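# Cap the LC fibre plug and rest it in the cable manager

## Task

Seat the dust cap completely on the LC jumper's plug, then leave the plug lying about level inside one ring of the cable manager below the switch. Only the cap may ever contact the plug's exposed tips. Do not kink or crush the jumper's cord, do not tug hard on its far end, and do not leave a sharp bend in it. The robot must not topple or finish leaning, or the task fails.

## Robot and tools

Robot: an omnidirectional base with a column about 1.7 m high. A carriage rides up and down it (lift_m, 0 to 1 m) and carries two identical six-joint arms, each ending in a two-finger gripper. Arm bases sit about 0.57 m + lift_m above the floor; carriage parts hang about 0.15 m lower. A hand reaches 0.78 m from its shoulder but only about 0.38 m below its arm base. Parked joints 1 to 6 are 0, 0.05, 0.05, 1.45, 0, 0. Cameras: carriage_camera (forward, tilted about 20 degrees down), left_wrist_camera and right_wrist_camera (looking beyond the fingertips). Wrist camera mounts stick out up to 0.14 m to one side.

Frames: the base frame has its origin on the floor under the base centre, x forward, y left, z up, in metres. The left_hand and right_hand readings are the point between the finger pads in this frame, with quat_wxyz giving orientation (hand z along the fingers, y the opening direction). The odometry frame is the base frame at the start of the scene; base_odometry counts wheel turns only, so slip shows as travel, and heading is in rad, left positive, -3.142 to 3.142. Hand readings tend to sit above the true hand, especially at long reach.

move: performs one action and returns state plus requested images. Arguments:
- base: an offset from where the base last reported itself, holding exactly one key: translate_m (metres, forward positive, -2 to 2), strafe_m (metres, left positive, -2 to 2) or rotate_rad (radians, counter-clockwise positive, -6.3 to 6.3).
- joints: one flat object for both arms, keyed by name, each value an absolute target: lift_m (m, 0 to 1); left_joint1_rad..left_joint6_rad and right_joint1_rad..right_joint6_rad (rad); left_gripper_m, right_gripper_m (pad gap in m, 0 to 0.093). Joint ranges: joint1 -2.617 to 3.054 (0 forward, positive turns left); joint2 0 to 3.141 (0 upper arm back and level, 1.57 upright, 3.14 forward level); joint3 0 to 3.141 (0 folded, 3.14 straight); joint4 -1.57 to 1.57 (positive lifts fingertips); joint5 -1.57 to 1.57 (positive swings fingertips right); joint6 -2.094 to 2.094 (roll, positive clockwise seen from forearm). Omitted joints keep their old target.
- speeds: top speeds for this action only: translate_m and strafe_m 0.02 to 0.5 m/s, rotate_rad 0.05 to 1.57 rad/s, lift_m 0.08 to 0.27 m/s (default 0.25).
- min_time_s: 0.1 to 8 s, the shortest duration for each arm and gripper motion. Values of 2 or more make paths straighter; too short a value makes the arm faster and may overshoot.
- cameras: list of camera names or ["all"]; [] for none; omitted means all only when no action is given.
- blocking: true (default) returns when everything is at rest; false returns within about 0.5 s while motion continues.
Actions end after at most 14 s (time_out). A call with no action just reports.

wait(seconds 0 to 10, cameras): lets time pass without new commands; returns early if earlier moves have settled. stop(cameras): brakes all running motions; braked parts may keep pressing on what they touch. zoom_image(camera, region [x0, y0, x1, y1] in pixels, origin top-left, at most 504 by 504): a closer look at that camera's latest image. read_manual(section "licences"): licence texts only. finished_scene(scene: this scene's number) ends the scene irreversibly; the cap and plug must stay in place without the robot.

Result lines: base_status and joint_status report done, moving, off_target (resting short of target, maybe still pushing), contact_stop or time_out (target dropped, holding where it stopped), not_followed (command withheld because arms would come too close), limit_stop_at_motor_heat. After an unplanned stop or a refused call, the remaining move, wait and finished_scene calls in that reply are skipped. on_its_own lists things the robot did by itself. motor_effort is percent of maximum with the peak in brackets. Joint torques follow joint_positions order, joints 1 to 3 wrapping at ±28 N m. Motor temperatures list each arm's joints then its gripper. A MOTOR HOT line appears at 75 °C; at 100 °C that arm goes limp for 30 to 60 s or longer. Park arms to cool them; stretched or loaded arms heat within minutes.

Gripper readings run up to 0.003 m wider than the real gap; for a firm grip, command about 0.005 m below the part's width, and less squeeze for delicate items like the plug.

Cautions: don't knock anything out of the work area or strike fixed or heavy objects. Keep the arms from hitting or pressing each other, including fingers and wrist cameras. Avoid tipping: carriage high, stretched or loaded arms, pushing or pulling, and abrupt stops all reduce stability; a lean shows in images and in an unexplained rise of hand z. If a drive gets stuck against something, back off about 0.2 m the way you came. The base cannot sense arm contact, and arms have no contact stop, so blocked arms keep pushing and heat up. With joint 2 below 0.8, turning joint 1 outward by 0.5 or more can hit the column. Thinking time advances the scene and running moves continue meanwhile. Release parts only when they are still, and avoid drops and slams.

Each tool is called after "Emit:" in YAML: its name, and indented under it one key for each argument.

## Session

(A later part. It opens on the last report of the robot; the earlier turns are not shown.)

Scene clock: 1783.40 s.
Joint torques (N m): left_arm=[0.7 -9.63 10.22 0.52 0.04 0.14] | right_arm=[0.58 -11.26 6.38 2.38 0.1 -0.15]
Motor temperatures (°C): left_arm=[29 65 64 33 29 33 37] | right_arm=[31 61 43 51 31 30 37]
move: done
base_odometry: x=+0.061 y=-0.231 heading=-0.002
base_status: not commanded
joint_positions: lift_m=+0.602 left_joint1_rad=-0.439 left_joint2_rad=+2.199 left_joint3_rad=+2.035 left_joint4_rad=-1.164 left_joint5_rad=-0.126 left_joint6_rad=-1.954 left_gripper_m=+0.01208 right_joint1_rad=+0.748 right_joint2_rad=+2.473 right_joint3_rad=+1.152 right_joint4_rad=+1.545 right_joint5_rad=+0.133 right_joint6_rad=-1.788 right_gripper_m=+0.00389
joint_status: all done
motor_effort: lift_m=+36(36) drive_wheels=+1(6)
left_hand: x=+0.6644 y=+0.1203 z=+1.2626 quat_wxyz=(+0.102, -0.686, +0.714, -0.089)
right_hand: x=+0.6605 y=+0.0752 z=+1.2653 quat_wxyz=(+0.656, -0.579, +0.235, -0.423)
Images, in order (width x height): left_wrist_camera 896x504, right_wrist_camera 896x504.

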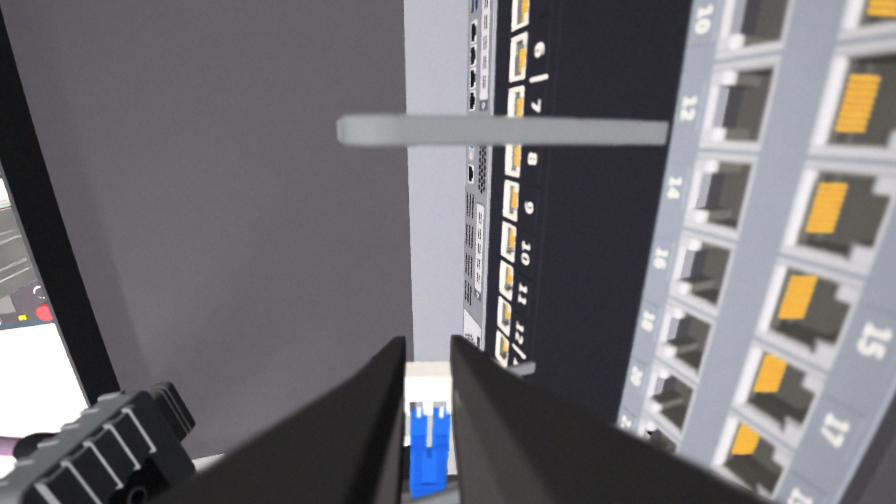

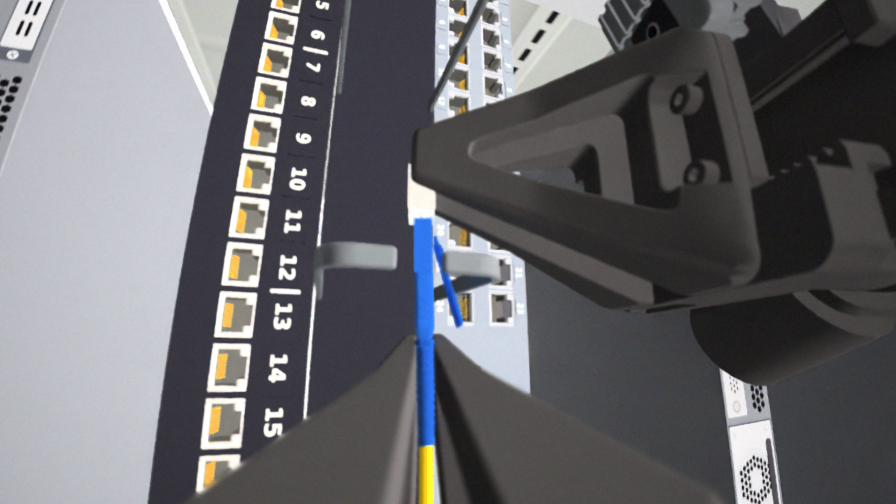

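Emit:
move:
  joints: {"right_joint1_rad": 0.7570}
  min_time_s: 0.8
  cameras: ["left_wrist_camera", "right_wrist_camera"]

Emit:
zoom_image:
  camera: "left_wrist_camera"
  region: [390, 370, 480, 450]

Emit:
zoom_image:
  camera: "right_wrist_camera"
  region: [390, 160, 460, 260]

Scene clock: 1806.93 s.
Joint torques (N m): left_arm=[0.69 -9.62 10.25 0.52 0.03 0.13] | right_arm=[0.57 -11.26 6.38 2.39 0.1 -0.14]
Motor temperatures (°C): left_arm=[29 65 64 33 29 33 37] | right_arm=[31 61 43 50 31 30 37]
move: done
base_odometry: x=+0.061 y=-0.231 heading=-0.002
base_status: not commanded
joint_positions: lift_m=+0.602 left_joint1_rad=-0.439 left_joint2_rad=+2.199 left_joint3_rad=+2.035 left_joint4_rad=-1.164 left_joint5_rad=-0.126 left_joint6_rad=-1.954 left_gripper_m=+0.01208 right_joint1_rad=+0.751 right_joint2_rad=+2.473 right_joint3_rad=+1.152 right_joint4_rad=+1.545 right_joint5_rad=+0.133 right_joint6_rad=-1.788 right_gripper_m=+0.00389
joint_status: all done
motor_effort: lift_m=+36(36) drive_wheels=-1(5)
left_hand: x=+0.6644 y=+0.1203 z=+1.2626 quat_wxyz=(+0.102, -0.686, +0.714, -0.089)
right_hand: x=+0.6595 y=+0.0763 z=+1.2653 quat_wxyz=(+0.657, -0.579, +0.234, -0.422)
Images, in order (width x height): left_wrist_camera 896x504, right_wrist_camera 896x504.

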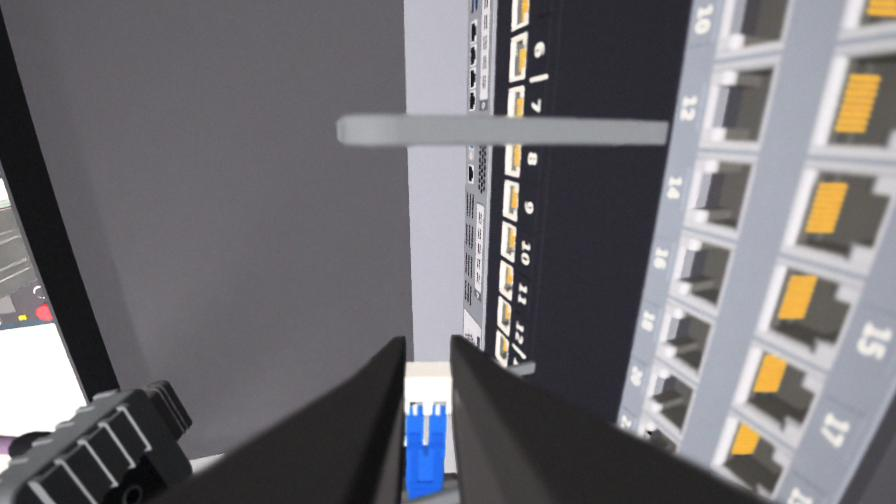

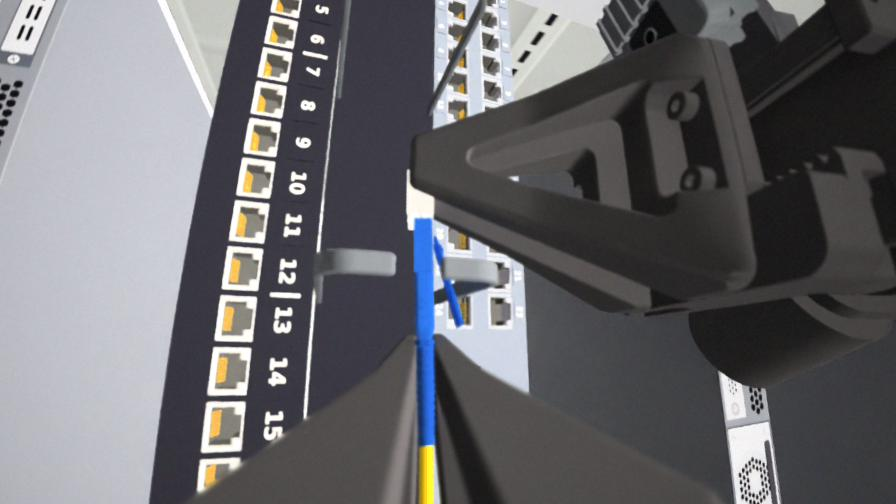

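Scaled by 5.600 from the camera's image (finer frame: 1280x720).

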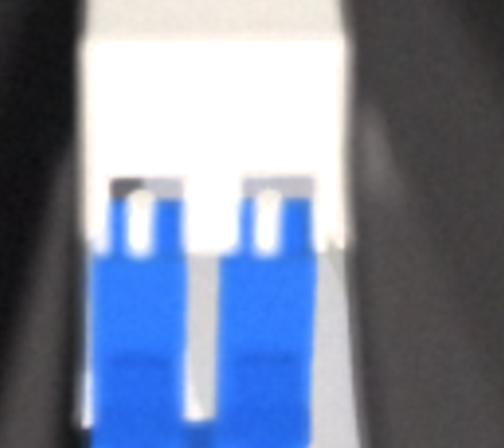

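Scaled by 5.040 from the camera's image (finer frame: 1280x720).

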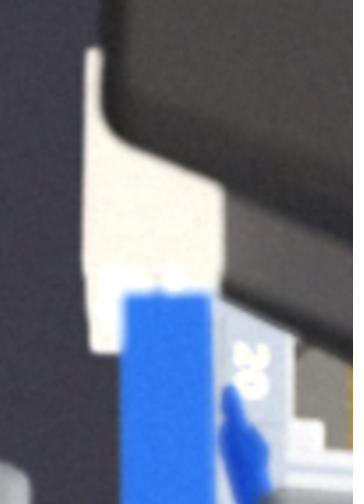

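Emit:
move:
  joints: {"right_joint2_rad": 2.4932, "right_joint5_rad": 0.1462}
  min_time_s: 0.8
  cameras: ["left_wrist_camera", "right_wrist_camera"]

Emit:
zoom_image:
  camera: "left_wrist_camera"
  region: [390, 370, 480, 450]

Emit:
zoom_image:
  camera: "right_wrist_camera"
  region: [390, 160, 460, 260]

Scene clock: 1822.37 s.
Joint torques (N m): left_arm=[0.69 -9.62 10.25 0.51 0.04 0.13] | right_arm=[0.54 -11.14 6.38 2.39 0.1 -0.15]
Motor temperatures (°C): left_arm=[29 65 64 33 29 33 37] | right_arm=[31 61 44 50 31 30 37]
move: done
base_odometry: x=+0.061 y=-0.231 heading=-0.002
base_status: not commanded
joint_positions: lift_m=+0.602 left_joint1_rad=-0.439 left_joint2_rad=+2.199 left_joint3_rad=+2.035 left_joint4_rad=-1.164 left_joint5_rad=-0.126 left_joint6_rad=-1.954 left_gripper_m=+0.01208 right_joint1_rad=+0.751 right_joint2_rad=+2.473 right_joint3_rad=+1.152 right_joint4_rad=+1.545 right_joint5_rad=+0.136 right_joint6_rad=-1.788 right_gripper_m=+0.00389
joint_status: all done
motor_effort: lift_m=+36(36) drive_wheels=+3(3)
left_hand: x=+0.6644 y=+0.1203 z=+1.2626 quat_wxyz=(+0.102, -0.686, +0.714, -0.089)
right_hand: x=+0.6598 y=+0.0759 z=+1.2653 quat_wxyz=(+0.656, -0.578, +0.235, -0.423)
Images, in order (width x height): left_wrist_camera 896x504, right_wrist_camera 896x504.

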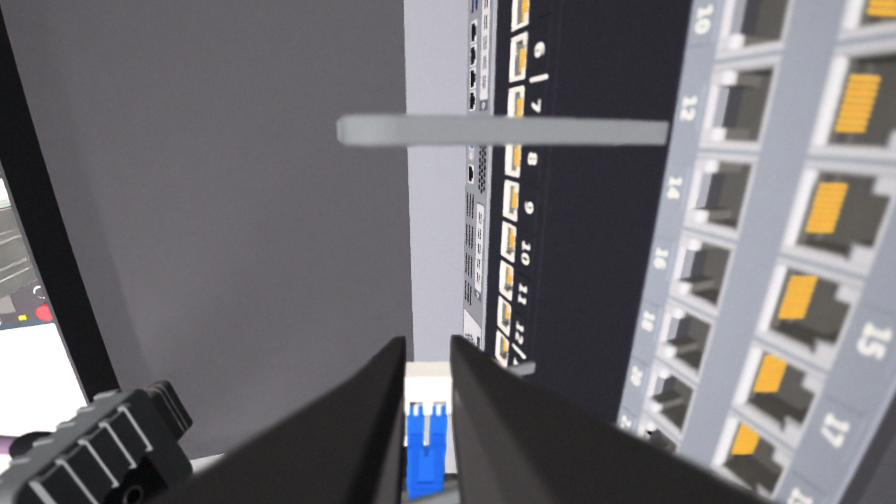

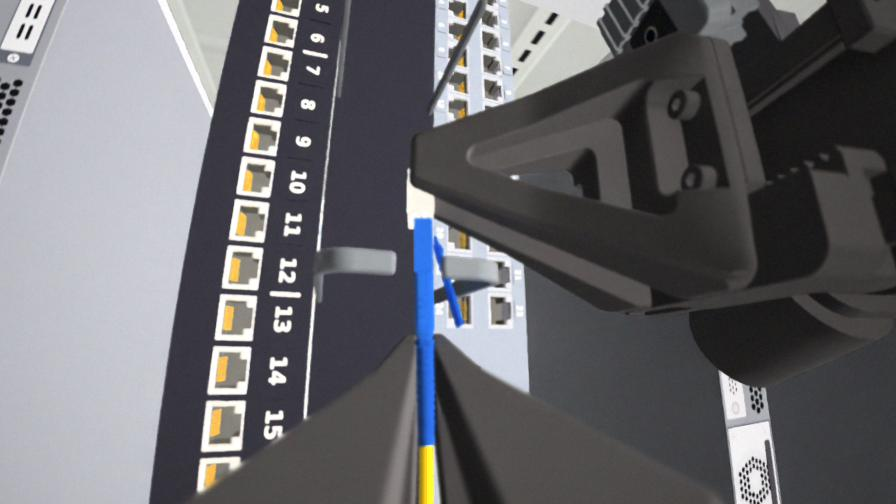

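Scaled by 5.600 from the camera's image (finer frame: 1280x720).

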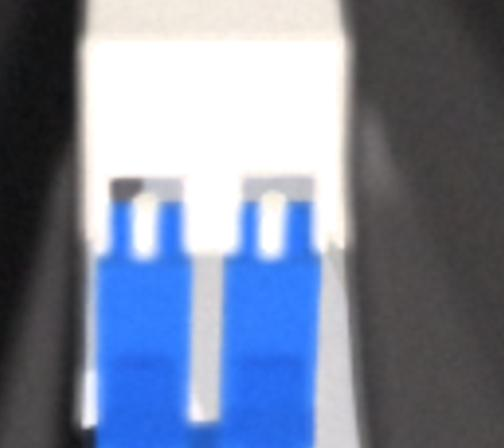

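Scaled by 5.040 from the camera's image (finer frame: 1280x720).

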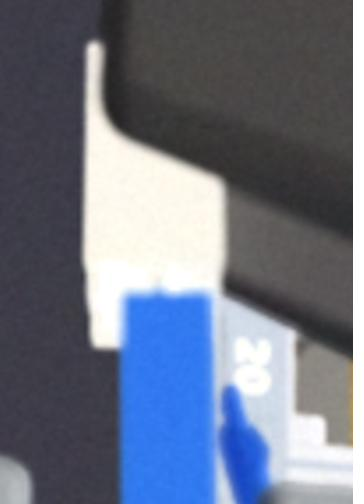

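Emit:
move:
  joints: {"right_joint4_rad": 1.5298}
  min_time_s: 0.6
  cameras: ["left_wrist_camera", "right_wrist_camera"]

Emit:
zoom_image:
  camera: "left_wrist_camera"
  region: [390, 370, 480, 450]

Emit:
zoom_image:
  camera: "right_wrist_camera"
  region: [390, 160, 460, 260]

Scene clock: 1830.20 s.
Joint torques (N m): left_arm=[0.68 -9.63 10.22 0.52 0.04 0.14] | right_arm=[0.55 -11.14 6.39 2.38 0.1 -0.15]
Motor temperatures (°C): left_arm=[29 65 64 33 29 33 37] | right_arm=[31 60 44 50 31 30 37]
move: done
base_odometry: x=+0.061 y=-0.231 heading=-0.002
base_status: not commanded
joint_positions: lift_m=+0.602 left_joint1_rad=-0.439 left_joint2_rad=+2.199 left_joint3_rad=+2.035 left_joint4_rad=-1.164 left_joint5_rad=-0.126 left_joint6_rad=-1.954 left_gripper_m=+0.01208 right_joint1_rad=+0.751 right_joint2_rad=+2.473 right_joint3_rad=+1.152 right_joint4_rad=+1.542 right_joint5_rad=+0.136 right_joint6_rad=-1.788 right_gripper_m=+0.00389
joint_status: all done
motor_effort: lift_m=+36(36) drive_wheels=+3(3)
left_hand: x=+0.6644 y=+0.1203 z=+1.2626 quat_wxyz=(+0.102, -0.686, +0.714, -0.089)
right_hand: x=+0.6599 y=+0.0759 z=+1.2647 quat_wxyz=(+0.656, -0.579, +0.236, -0.423)
Images, in order (width x height): left_wrist_camera 896x504, right_wrist_camera 896x504.

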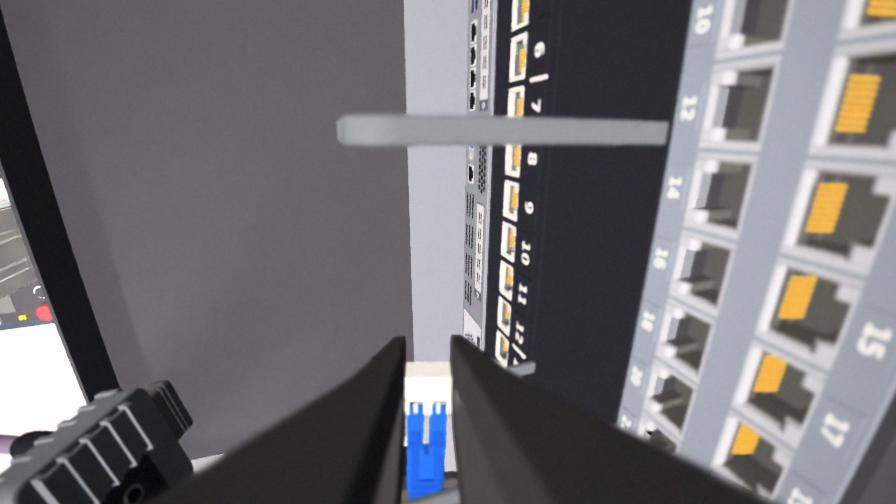

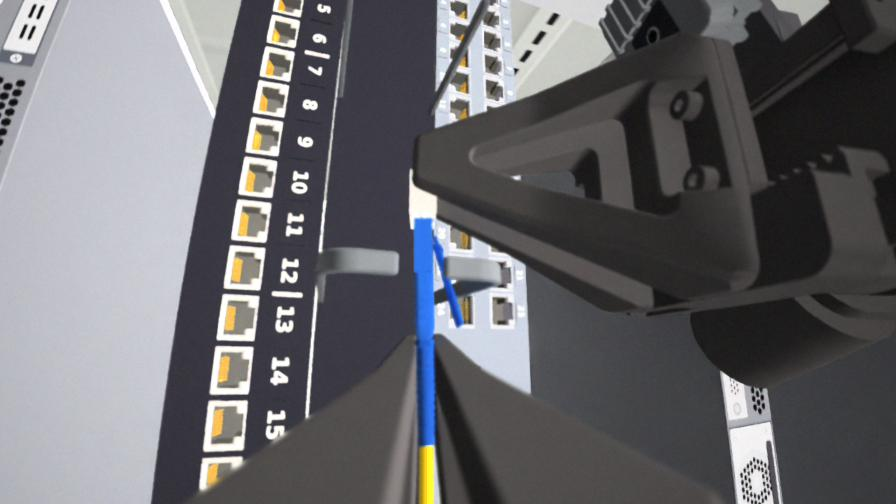

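Scaled by 5.600 from the camera's image (finer frame: 1280x720).

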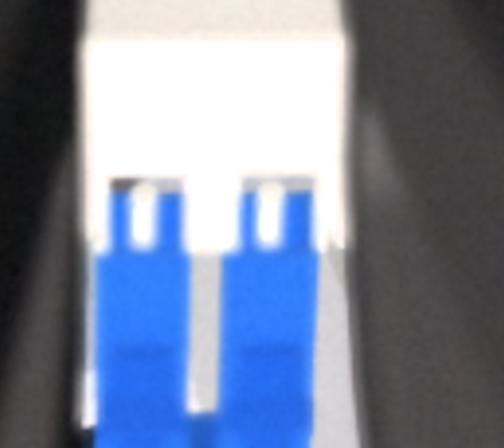

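Scaled by 5.040 from the camera's image (finer frame: 1280x720).

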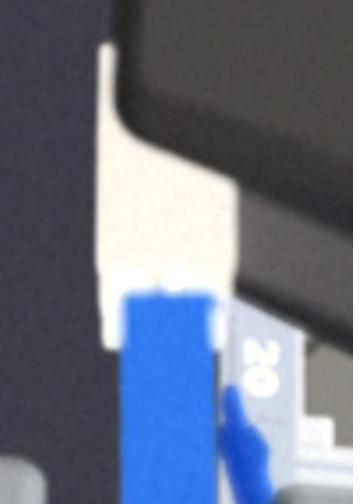

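Emit:
move:
  joints: {"right_joint1_rad": 0.7604, "right_joint2_rad": 2.4958, "right_joint3_rad": 1.1791, "right_joint4_rad": 1.5254, "right_joint5_rad": 0.1496}
  min_time_s: 1.0
  cameras: ["left_wrist_camera", "right_wrist_camera"]

Emit:
zoom_image:
  camera: "left_wrist_camera"
  region: [390, 370, 480, 450]

Emit:
zoom_image:
  camera: "right_wrist_camera"
  region: [390, 160, 460, 260]

Scene clock: 1843.23 s.
Joint torques (N m): left_arm=[0.69 -9.58 10.24 0.52 0.05 0.13] | right_arm=[0.61 -11.3 6.37 2.37 0.09 -0.15]
Motor temperatures (°C): left_arm=[29 65 64 33 29 33 37] | right_arm=[31 60 44 50 31 30 37]
move: done
base_odometry: x=+0.061 y=-0.231 heading=-0.002
base_status: not commanded
joint_positions: lift_m=+0.602 left_joint1_rad=-0.439 left_joint2_rad=+2.199 left_joint3_rad=+2.035 left_joint4_rad=-1.164 left_joint5_rad=-0.126 left_joint6_rad=-1.954 left_gripper_m=+0.01208 right_joint1_rad=+0.754 right_joint2_rad=+2.477 right_joint3_rad=+1.160 right_joint4_rad=+1.538 right_joint5_rad=+0.140 right_joint6_rad=-1.788 right_gripper_m=+0.00389
joint_status: all done
motor_effort: lift_m=+36(36) drive_wheels=+3(6)
left_hand: x=+0.6644 y=+0.1203 z=+1.2626 quat_wxyz=(+0.102, -0.686, +0.714, -0.089)
right_hand: x=+0.6602 y=+0.0777 z=+1.2641 quat_wxyz=(+0.655, -0.579, +0.236, -0.423)
Images, in order (width x height): left_wrist_camera 896x504, right_wrist_camera 896x504.

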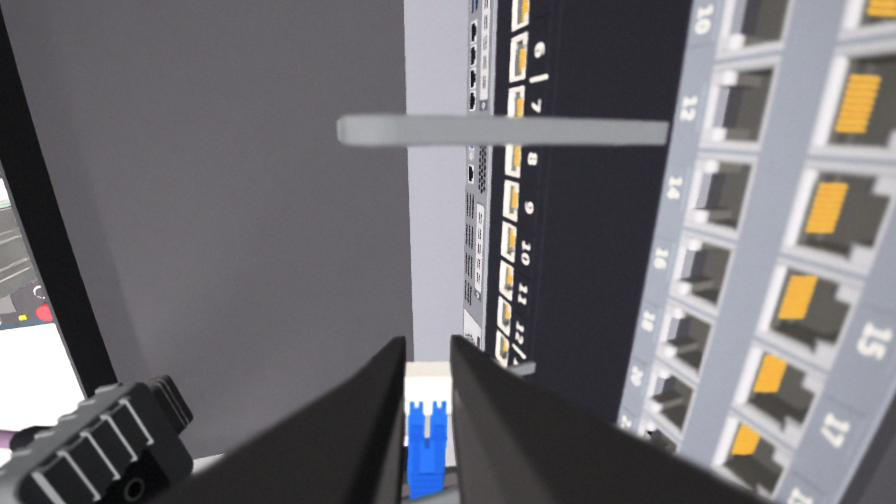

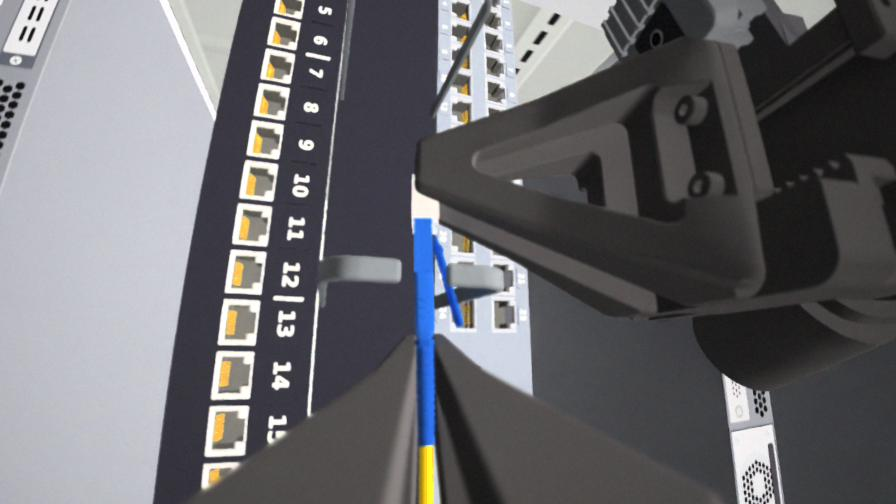

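Scaled by 5.600 from the camera's image (finer frame: 1280x720).

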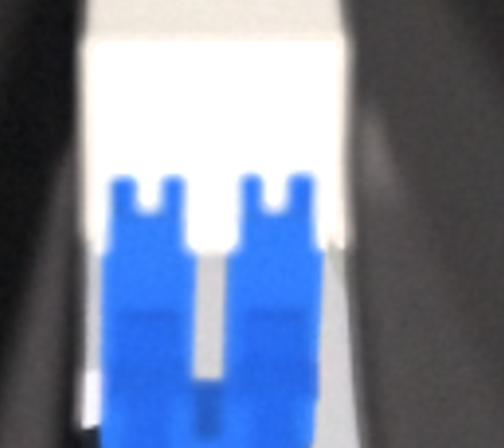

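Scaled by 5.040 from the camera's image (finer frame: 1280x720).

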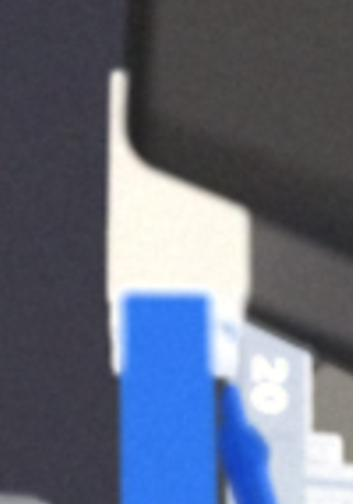

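Emit:
move:
  joints: {"right_joint1_rad": 0.7640, "right_joint2_rad": 2.4966, "right_joint3_rad": 1.1866, "right_joint4_rad": 1.5208, "right_joint5_rad": 0.1530}
  min_time_s: 1.0
  cameras: ["left_wrist_camera", "right_wrist_camera"]

Emit:
zoom_image:
  camera: "left_wrist_camera"
  region: [390, 370, 480, 450]

Emit:
zoom_image:
  camera: "right_wrist_camera"
  region: [390, 160, 460, 260]

Scene clock: 1856.00 s.
Joint torques (N m): left_arm=[0.69 -9.65 10.24 0.52 0.04 0.13] | right_arm=[0.66 -11.25 6.48 2.41 0.09 -0.15]
Motor temperatures (°C): left_arm=[29 64 64 33 29 33 37] | right_arm=[31 62 43 51 31 30 37]
move: done
base_odometry: x=+0.061 y=-0.231 heading=-0.002
base_status: not commanded
joint_positions: lift_m=+0.602 left_joint1_rad=-0.439 left_joint2_rad=+2.199 left_joint3_rad=+2.035 left_joint4_rad=-1.165 left_joint5_rad=-0.126 left_joint6_rad=-1.954 left_gripper_m=+0.01208 right_joint1_rad=+0.757 right_joint2_rad=+2.477 right_joint3_rad=+1.166 right_joint4_rad=+1.532 right_joint5_rad=+0.144 right_joint6_rad=-1.788 right_gripper_m=+0.00389
joint_status: all done
motor_effort: lift_m=+36(36) drive_wheels=+1(4)
left_hand: x=+0.6642 y=+0.1204 z=+1.2625 quat_wxyz=(+0.102, -0.686, +0.714, -0.089)
right_hand: x=+0.6605 y=+0.0795 z=+1.2649 quat_wxyz=(+0.655, -0.579, +0.237, -0.423)
Images, in order (width x height): left_wrist_camera 896x504, right_wrist_camera 896x504.

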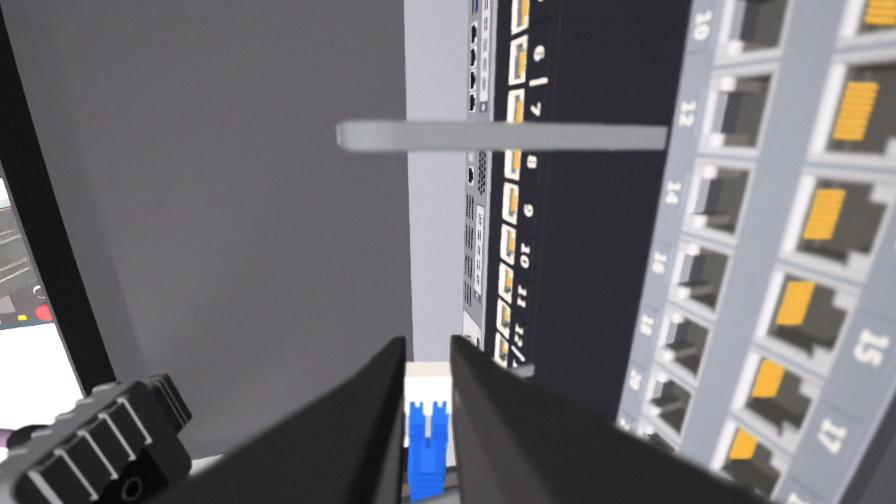

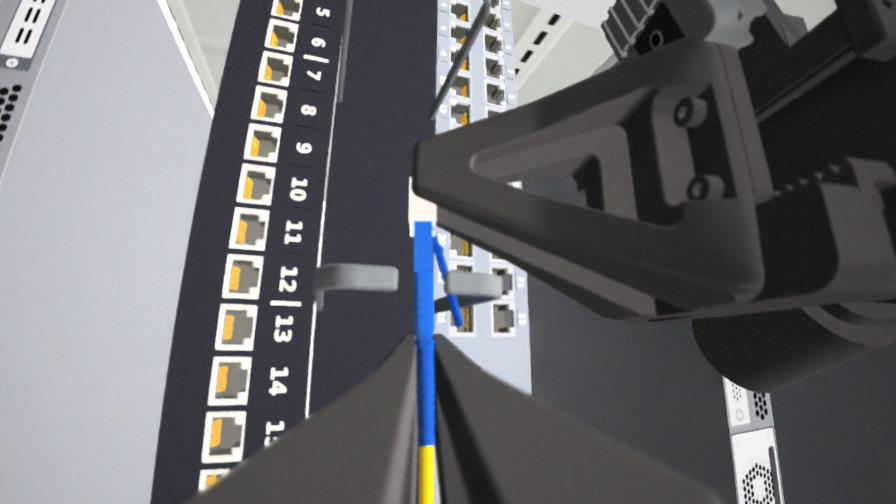

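Scaled by 5.600 from the camera's image (finer frame: 1280x720).

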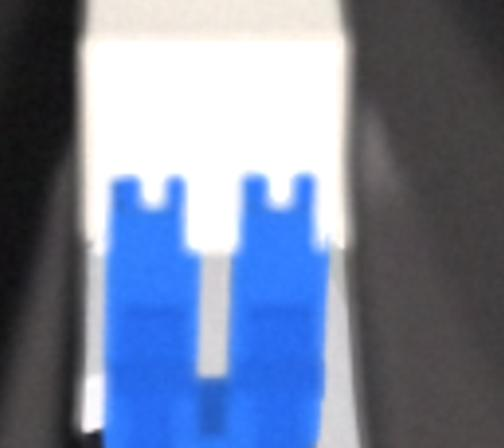

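Scaled by 5.040 from the camera's image (finer frame: 1280x720).

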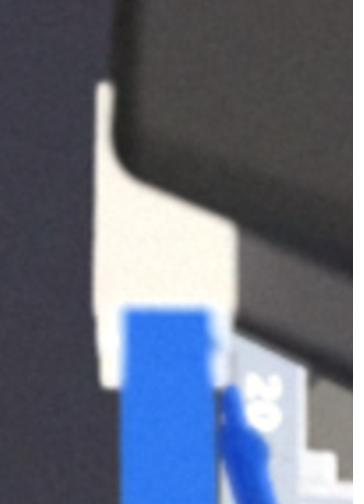

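Emit:
move:
  joints: {"right_gripper_m": 0.0, "right_joint1_rad": 0.7695, "right_joint2_rad": 2.4995, "right_joint3_rad": 1.1950, "right_joint4_rad": 1.5155, "right_joint5_rad": 0.1560}
  min_time_s: 1.0
  cameras: ["left_wrist_camera", "right_wrist_camera"]

Emit:
zoom_image:
  camera: "left_wrist_camera"
  region: [390, 370, 480, 450]

Emit:
zoom_image:
  camera: "right_wrist_camera"
  region: [390, 160, 460, 260]

Scene clock: 1870.43 s.
Joint torques (N m): left_arm=[0.72 -9.65 10.24 0.52 0.05 0.13] | right_arm=[0.72 -11.41 6.52 2.4 0.08 -0.15]
Motor temperatures (°C): left_arm=[29 64 64 33 29 33 37] | right_arm=[31 63 43 52 31 30 37]
move: done
base_odometry: x=+0.061 y=-0.231 heading=-0.002
base_status: not commanded
joint_positions: lift_m=+0.602 left_joint1_rad=-0.439 left_joint2_rad=+2.199 left_joint3_rad=+2.035 left_joint4_rad=-1.165 left_joint5_rad=-0.126 left_joint6_rad=-1.954 left_gripper_m=+0.01208 right_joint1_rad=+0.762 right_joint2_rad=+2.481 right_joint3_rad=+1.175 right_joint4_rad=+1.527 right_joint5_rad=+0.148 right_joint6_rad=-1.788 right_gripper_m=+0.00389
joint_status: all done
motor_effort: lift_m=+36(36) drive_wheels=-1(6)
left_hand: x=+0.6641 y=+0.1204 z=+1.2625 quat_wxyz=(+0.102, -0.686, +0.714, -0.089)
right_hand: x=+0.6602 y=+0.0823 z=+1.2647 quat_wxyz=(+0.656, -0.579, +0.237, -0.423)
Images, in order (width x height): left_wrist_camera 896x504, right_wrist_camera 896x504.

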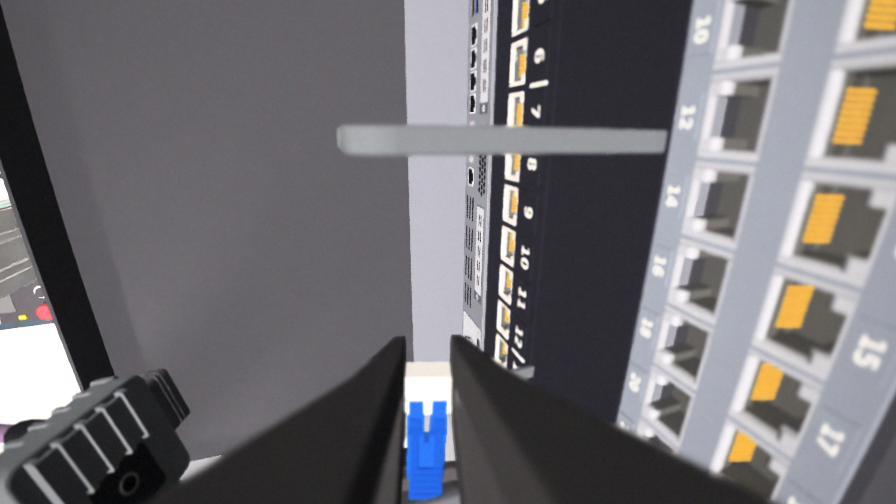

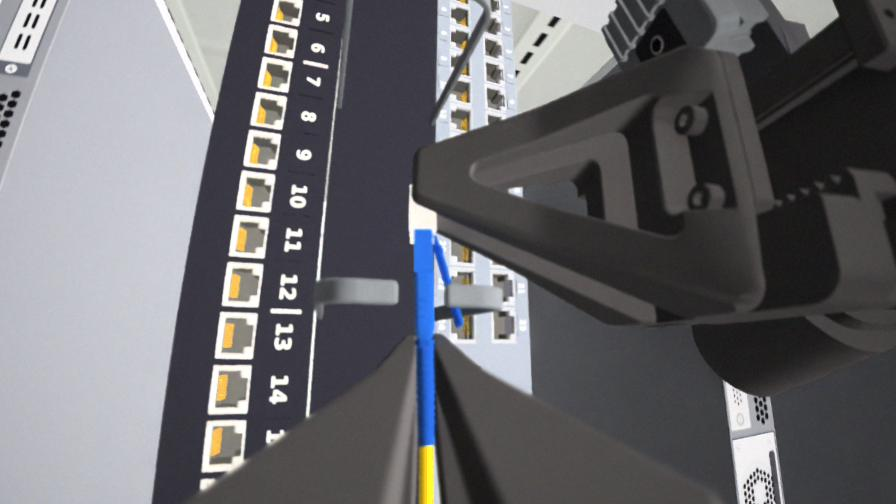

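Scaled by 5.600 from the camera's image (finer frame: 1280x720).

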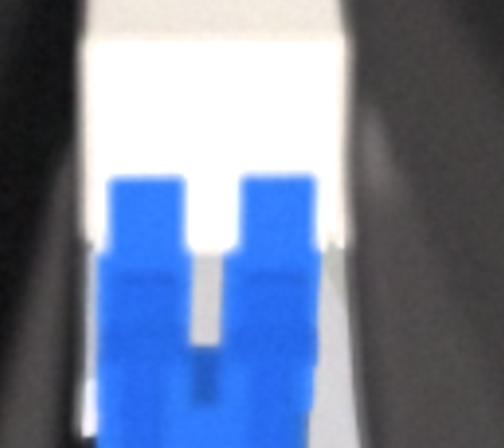

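Scaled by 5.040 from the camera's image (finer frame: 1280x720).

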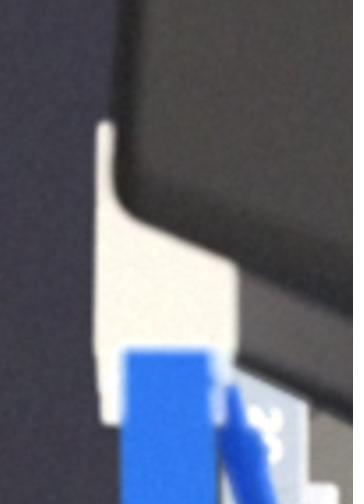

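Emit:
move:
  joints: {"right_joint1_rad": 0.7725, "right_joint2_rad": 2.5015, "right_joint3_rad": 1.2000, "right_joint4_rad": 1.5125, "right_joint5_rad": 0.1580}
  min_time_s: 1.0
  cameras: ["left_wrist_camera", "right_wrist_camera"]

Emit:
zoom_image:
  camera: "left_wrist_camera"
  region: [390, 370, 480, 450]

Emit:
zoom_image:
  camera: "right_wrist_camera"
  region: [390, 160, 460, 260]

Scene clock: 1882.30 s.
Joint torques (N m): left_arm=[0.72 -9.62 10.26 0.53 0.04 0.13] | right_arm=[0.8 -11.22 6.91 2.35 0.05 -0.14]
Motor temperatures (°C): left_arm=[29 64 64 33 29 33 37] | right_arm=[31 63 43 52 31 30 37]
move: done
base_odometry: x=+0.061 y=-0.231 heading=-0.002
base_status: not commanded
joint_positions: lift_m=+0.602 left_joint1_rad=-0.439 left_joint2_rad=+2.199 left_joint3_rad=+2.035 left_joint4_rad=-1.166 left_joint5_rad=-0.126 left_joint6_rad=-1.954 left_gripper_m=+0.01208 right_joint1_rad=+0.764 right_joint2_rad=+2.481 right_joint3_rad=+1.175 right_joint4_rad=+1.527 right_joint5_rad=+0.153 right_joint6_rad=-1.788 right_gripper_m=+0.00389
joint_status: all done
motor_effort: lift_m=+36(36) drive_wheels=+3(4)
left_hand: x=+0.6639 y=+0.1205 z=+1.2625 quat_wxyz=(+0.102, -0.686, +0.715, -0.088)
right_hand: x=+0.6600 y=+0.0825 z=+1.2646 quat_wxyz=(+0.655, -0.579, +0.238, -0.423)
Images, in order (width x height): left_wrist_camera 896x504, right_wrist_camera 896x504.

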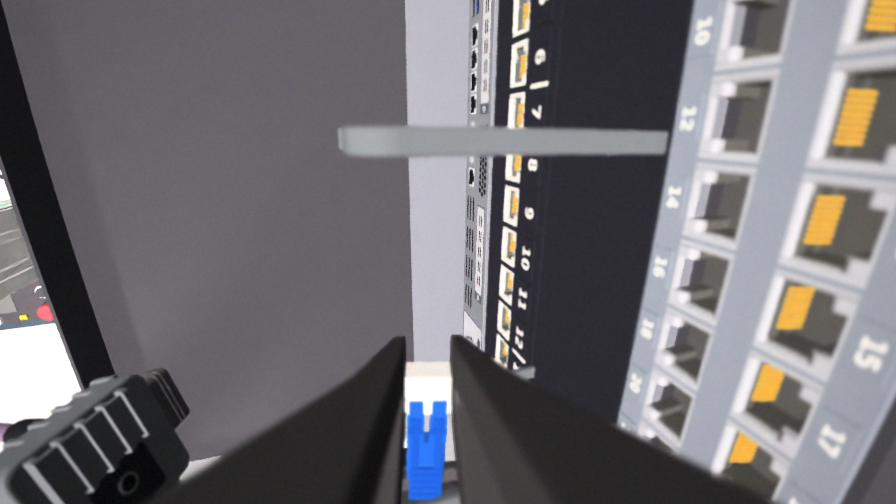

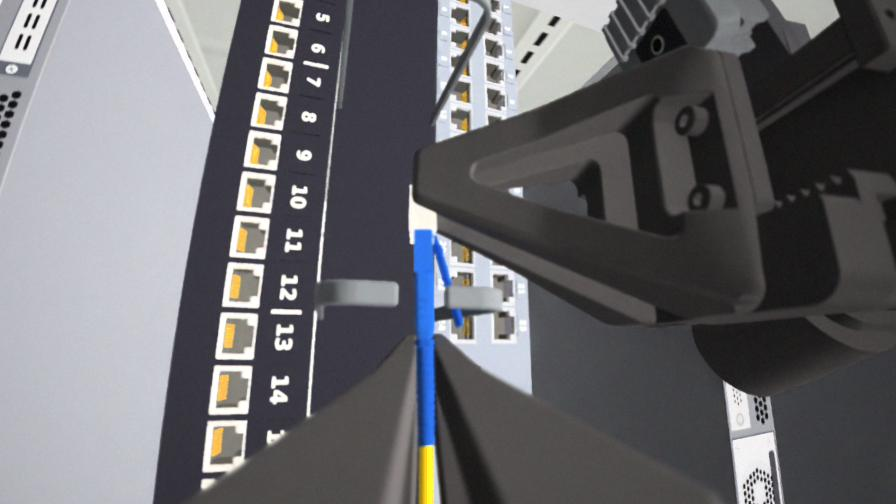

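Scaled by 5.600 from the camera's image (finer frame: 1280x720).

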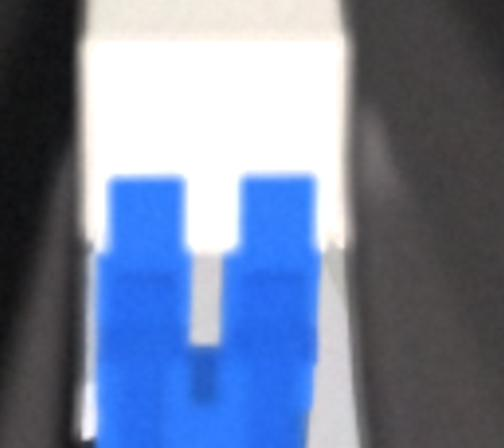

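Scaled by 5.040 from the camera's image (finer frame: 1280x720).

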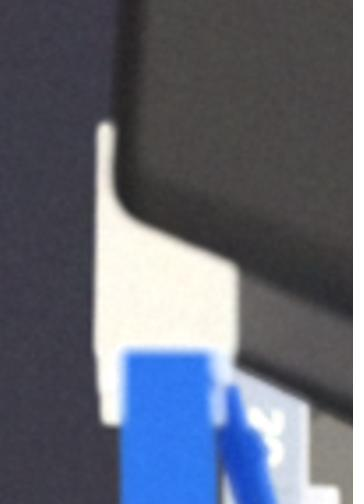

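Emit:
move:
  joints: {"right_joint1_rad": 0.7815, "right_joint2_rad": 2.5060, "right_joint3_rad": 1.2150, "right_joint4_rad": 1.5035, "right_joint5_rad": 0.1600}
  min_time_s: 1.2
  cameras: ["left_wrist_camera", "right_wrist_camera"]

Emit:
zoom_image:
  camera: "left_wrist_camera"
  region: [390, 370, 480, 450]

Emit:
zoom_image:
  camera: "right_wrist_camera"
  region: [390, 160, 460, 260]

Scene clock: 1890.77 s.
Joint torques (N m): left_arm=[0.27 -9.62 10.25 0.55 0.05 0.13] | right_arm=[1.14 -11.54 6.83 2.34 -0.03 -0.14]
Motor temperatures (°C): left_arm=[29 64 64 32 29 33 37] | right_arm=[31 62 43 52 31 30 37]
move: done
base_odometry: x=+0.061 y=-0.231 heading=-0.002
base_status: not commanded
joint_positions: lift_m=+0.602 left_joint1_rad=-0.434 left_joint2_rad=+2.199 left_joint3_rad=+2.035 left_joint4_rad=-1.168 left_joint5_rad=-0.127 left_joint6_rad=-1.954 left_gripper_m=+0.01208 right_joint1_rad=+0.770 right_joint2_rad=+2.488 right_joint3_rad=+1.191 right_joint4_rad=+1.519 right_joint5_rad=+0.162 right_joint6_rad=-1.788 right_gripper_m=+0.00389
joint_status: all done
motor_effort: lift_m=+36(36) drive_wheels=+2(6)
left_hand: x=+0.6644 y=+0.1230 z=+1.2623 quat_wxyz=(+0.102, -0.688, +0.713, -0.087)
right_hand: x=+0.6607 y=+0.0861 z=+1.2645 quat_wxyz=(+0.655, -0.578, +0.239, -0.424)
Images, in order (width x height): left_wrist_camera 896x504, right_wrist_camera 896x504.

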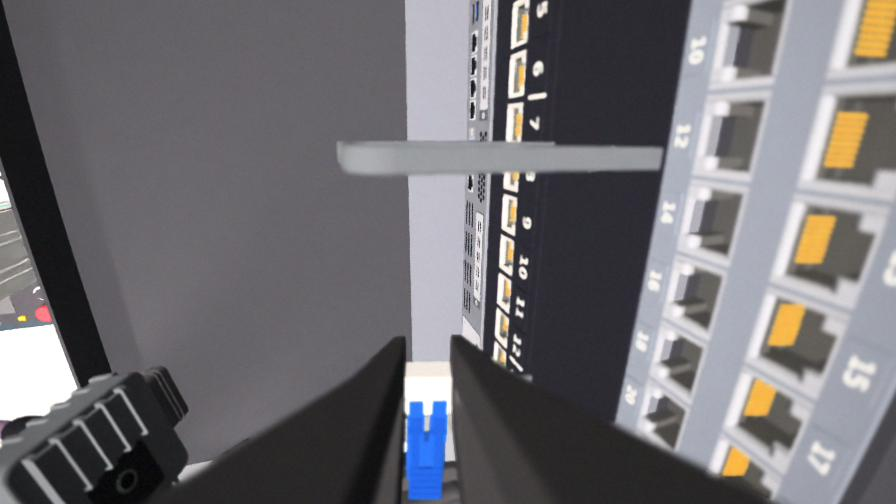

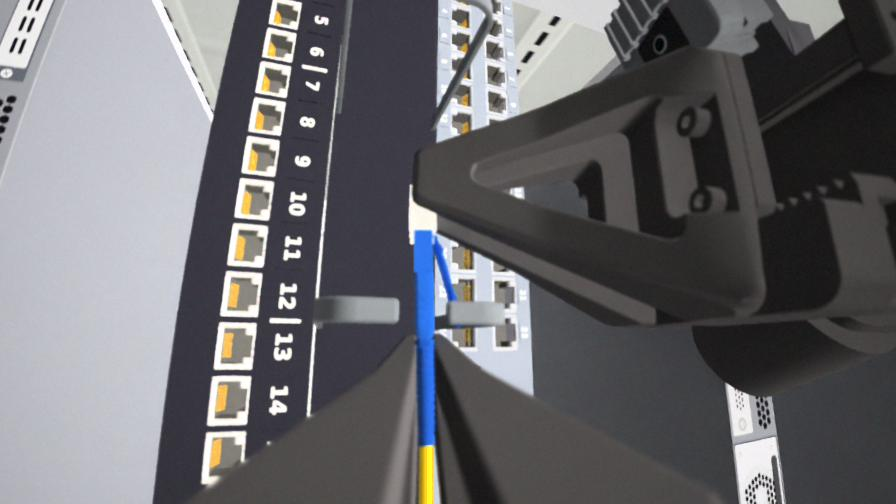

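Scaled by 5.600 from the camera's image (finer frame: 1280x720).

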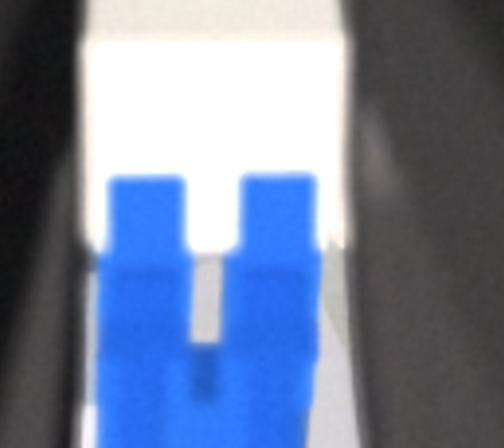

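Scaled by 5.040 from the camera's image (finer frame: 1280x720).

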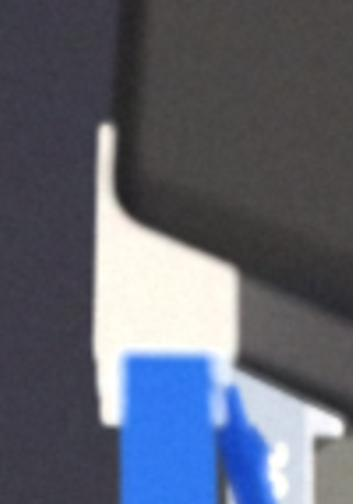

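Emit:
move:
  joints: {"left_joint1_rad": -0.460}
  min_time_s: 1.0
  cameras: ["left_wrist_camera", "right_wrist_camera"]

Emit:
zoom_image:
  camera: "left_wrist_camera"
  region: [390, 370, 480, 450]

Emit:
zoom_image:
  camera: "right_wrist_camera"
  region: [390, 160, 460, 260]

Scene clock: 1902.27 s.
Joint torques (N m): left_arm=[-1.7 -9.63 10.24 0.55 0.12 0.13] | right_arm=[1.1 -11.54 6.84 2.34 -0.05 -0.15]
Motor temperatures (°C): left_arm=[29 64 64 33 29 33 37] | right_arm=[31 63 44 51 31 30 37]
move: off_target
base_odometry: x=+0.061 y=-0.231 heading=-0.002
base_status: not commanded
joint_positions: lift_m=+0.602 left_joint1_rad=-0.438 left_joint2_rad=+2.199 left_joint3_rad=+2.035 left_joint4_rad=-1.168 left_joint5_rad=-0.136 left_joint6_rad=-1.954 left_gripper_m=+0.01208 right_joint1_rad=+0.770 right_joint2_rad=+2.488 right_joint3_rad=+1.191 right_joint4_rad=+1.519 right_joint5_rad=+0.163 right_joint6_rad=-1.788 right_gripper_m=+0.00389
joint_status: left_joint1_rad off_target (ended at -0.438, target -0.460)
motor_effort: lift_m=+36(36) drive_wheels=+3(5)
left_hand: x=+0.6643 y=+0.1226 z=+1.2626 quat_wxyz=(+0.106, -0.687, +0.714, -0.086)
right_hand: x=+0.6608 y=+0.0859 z=+1.2645 quat_wxyz=(+0.655, -0.578, +0.240, -0.424)
Images, in order (width x height): left_wrist_camera 896x504, right_wrist_camera 896x504.

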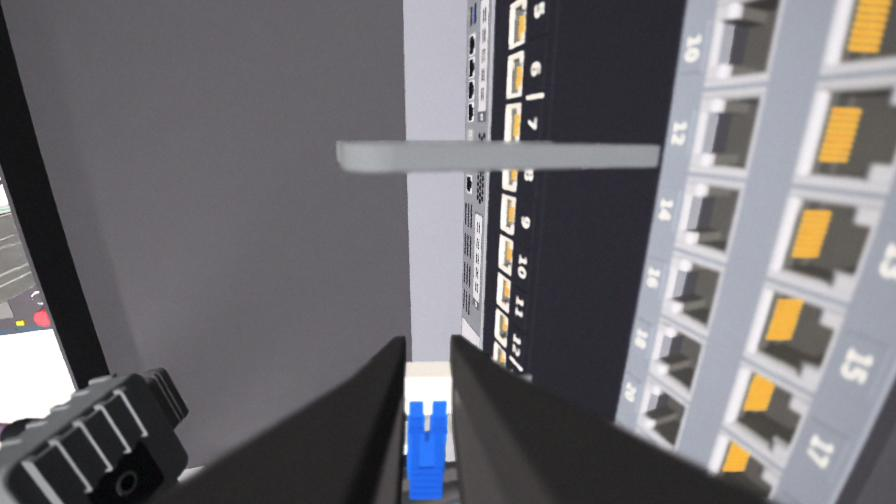

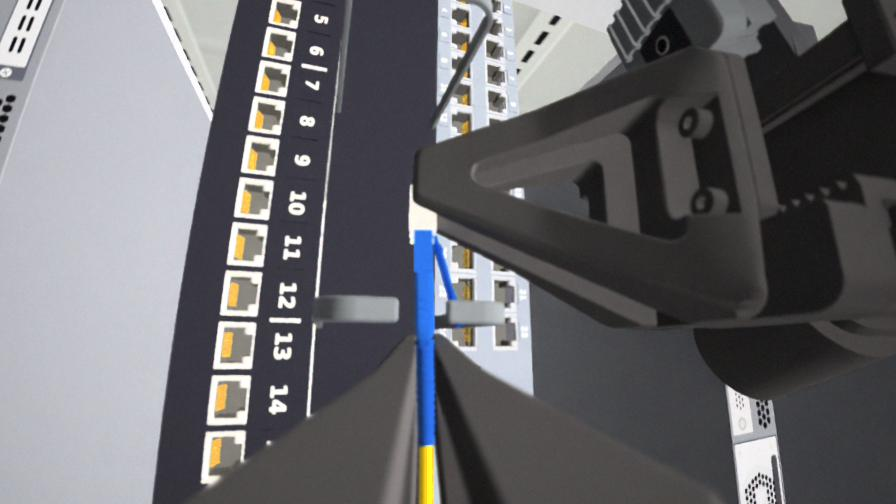

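Scaled by 5.600 from the camera's image (finer frame: 1280x720).

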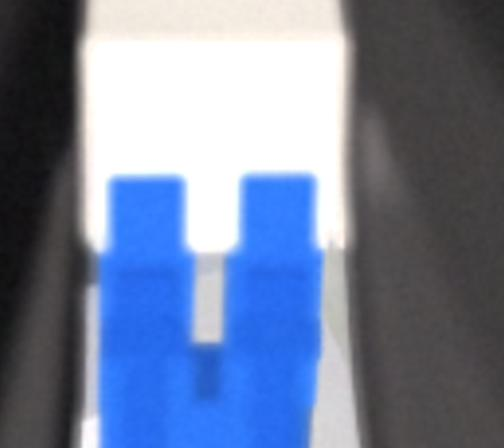

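Scaled by 5.040 from the camera's image (finer frame: 1280x720).

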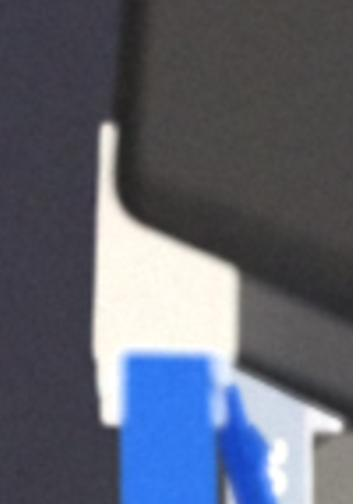

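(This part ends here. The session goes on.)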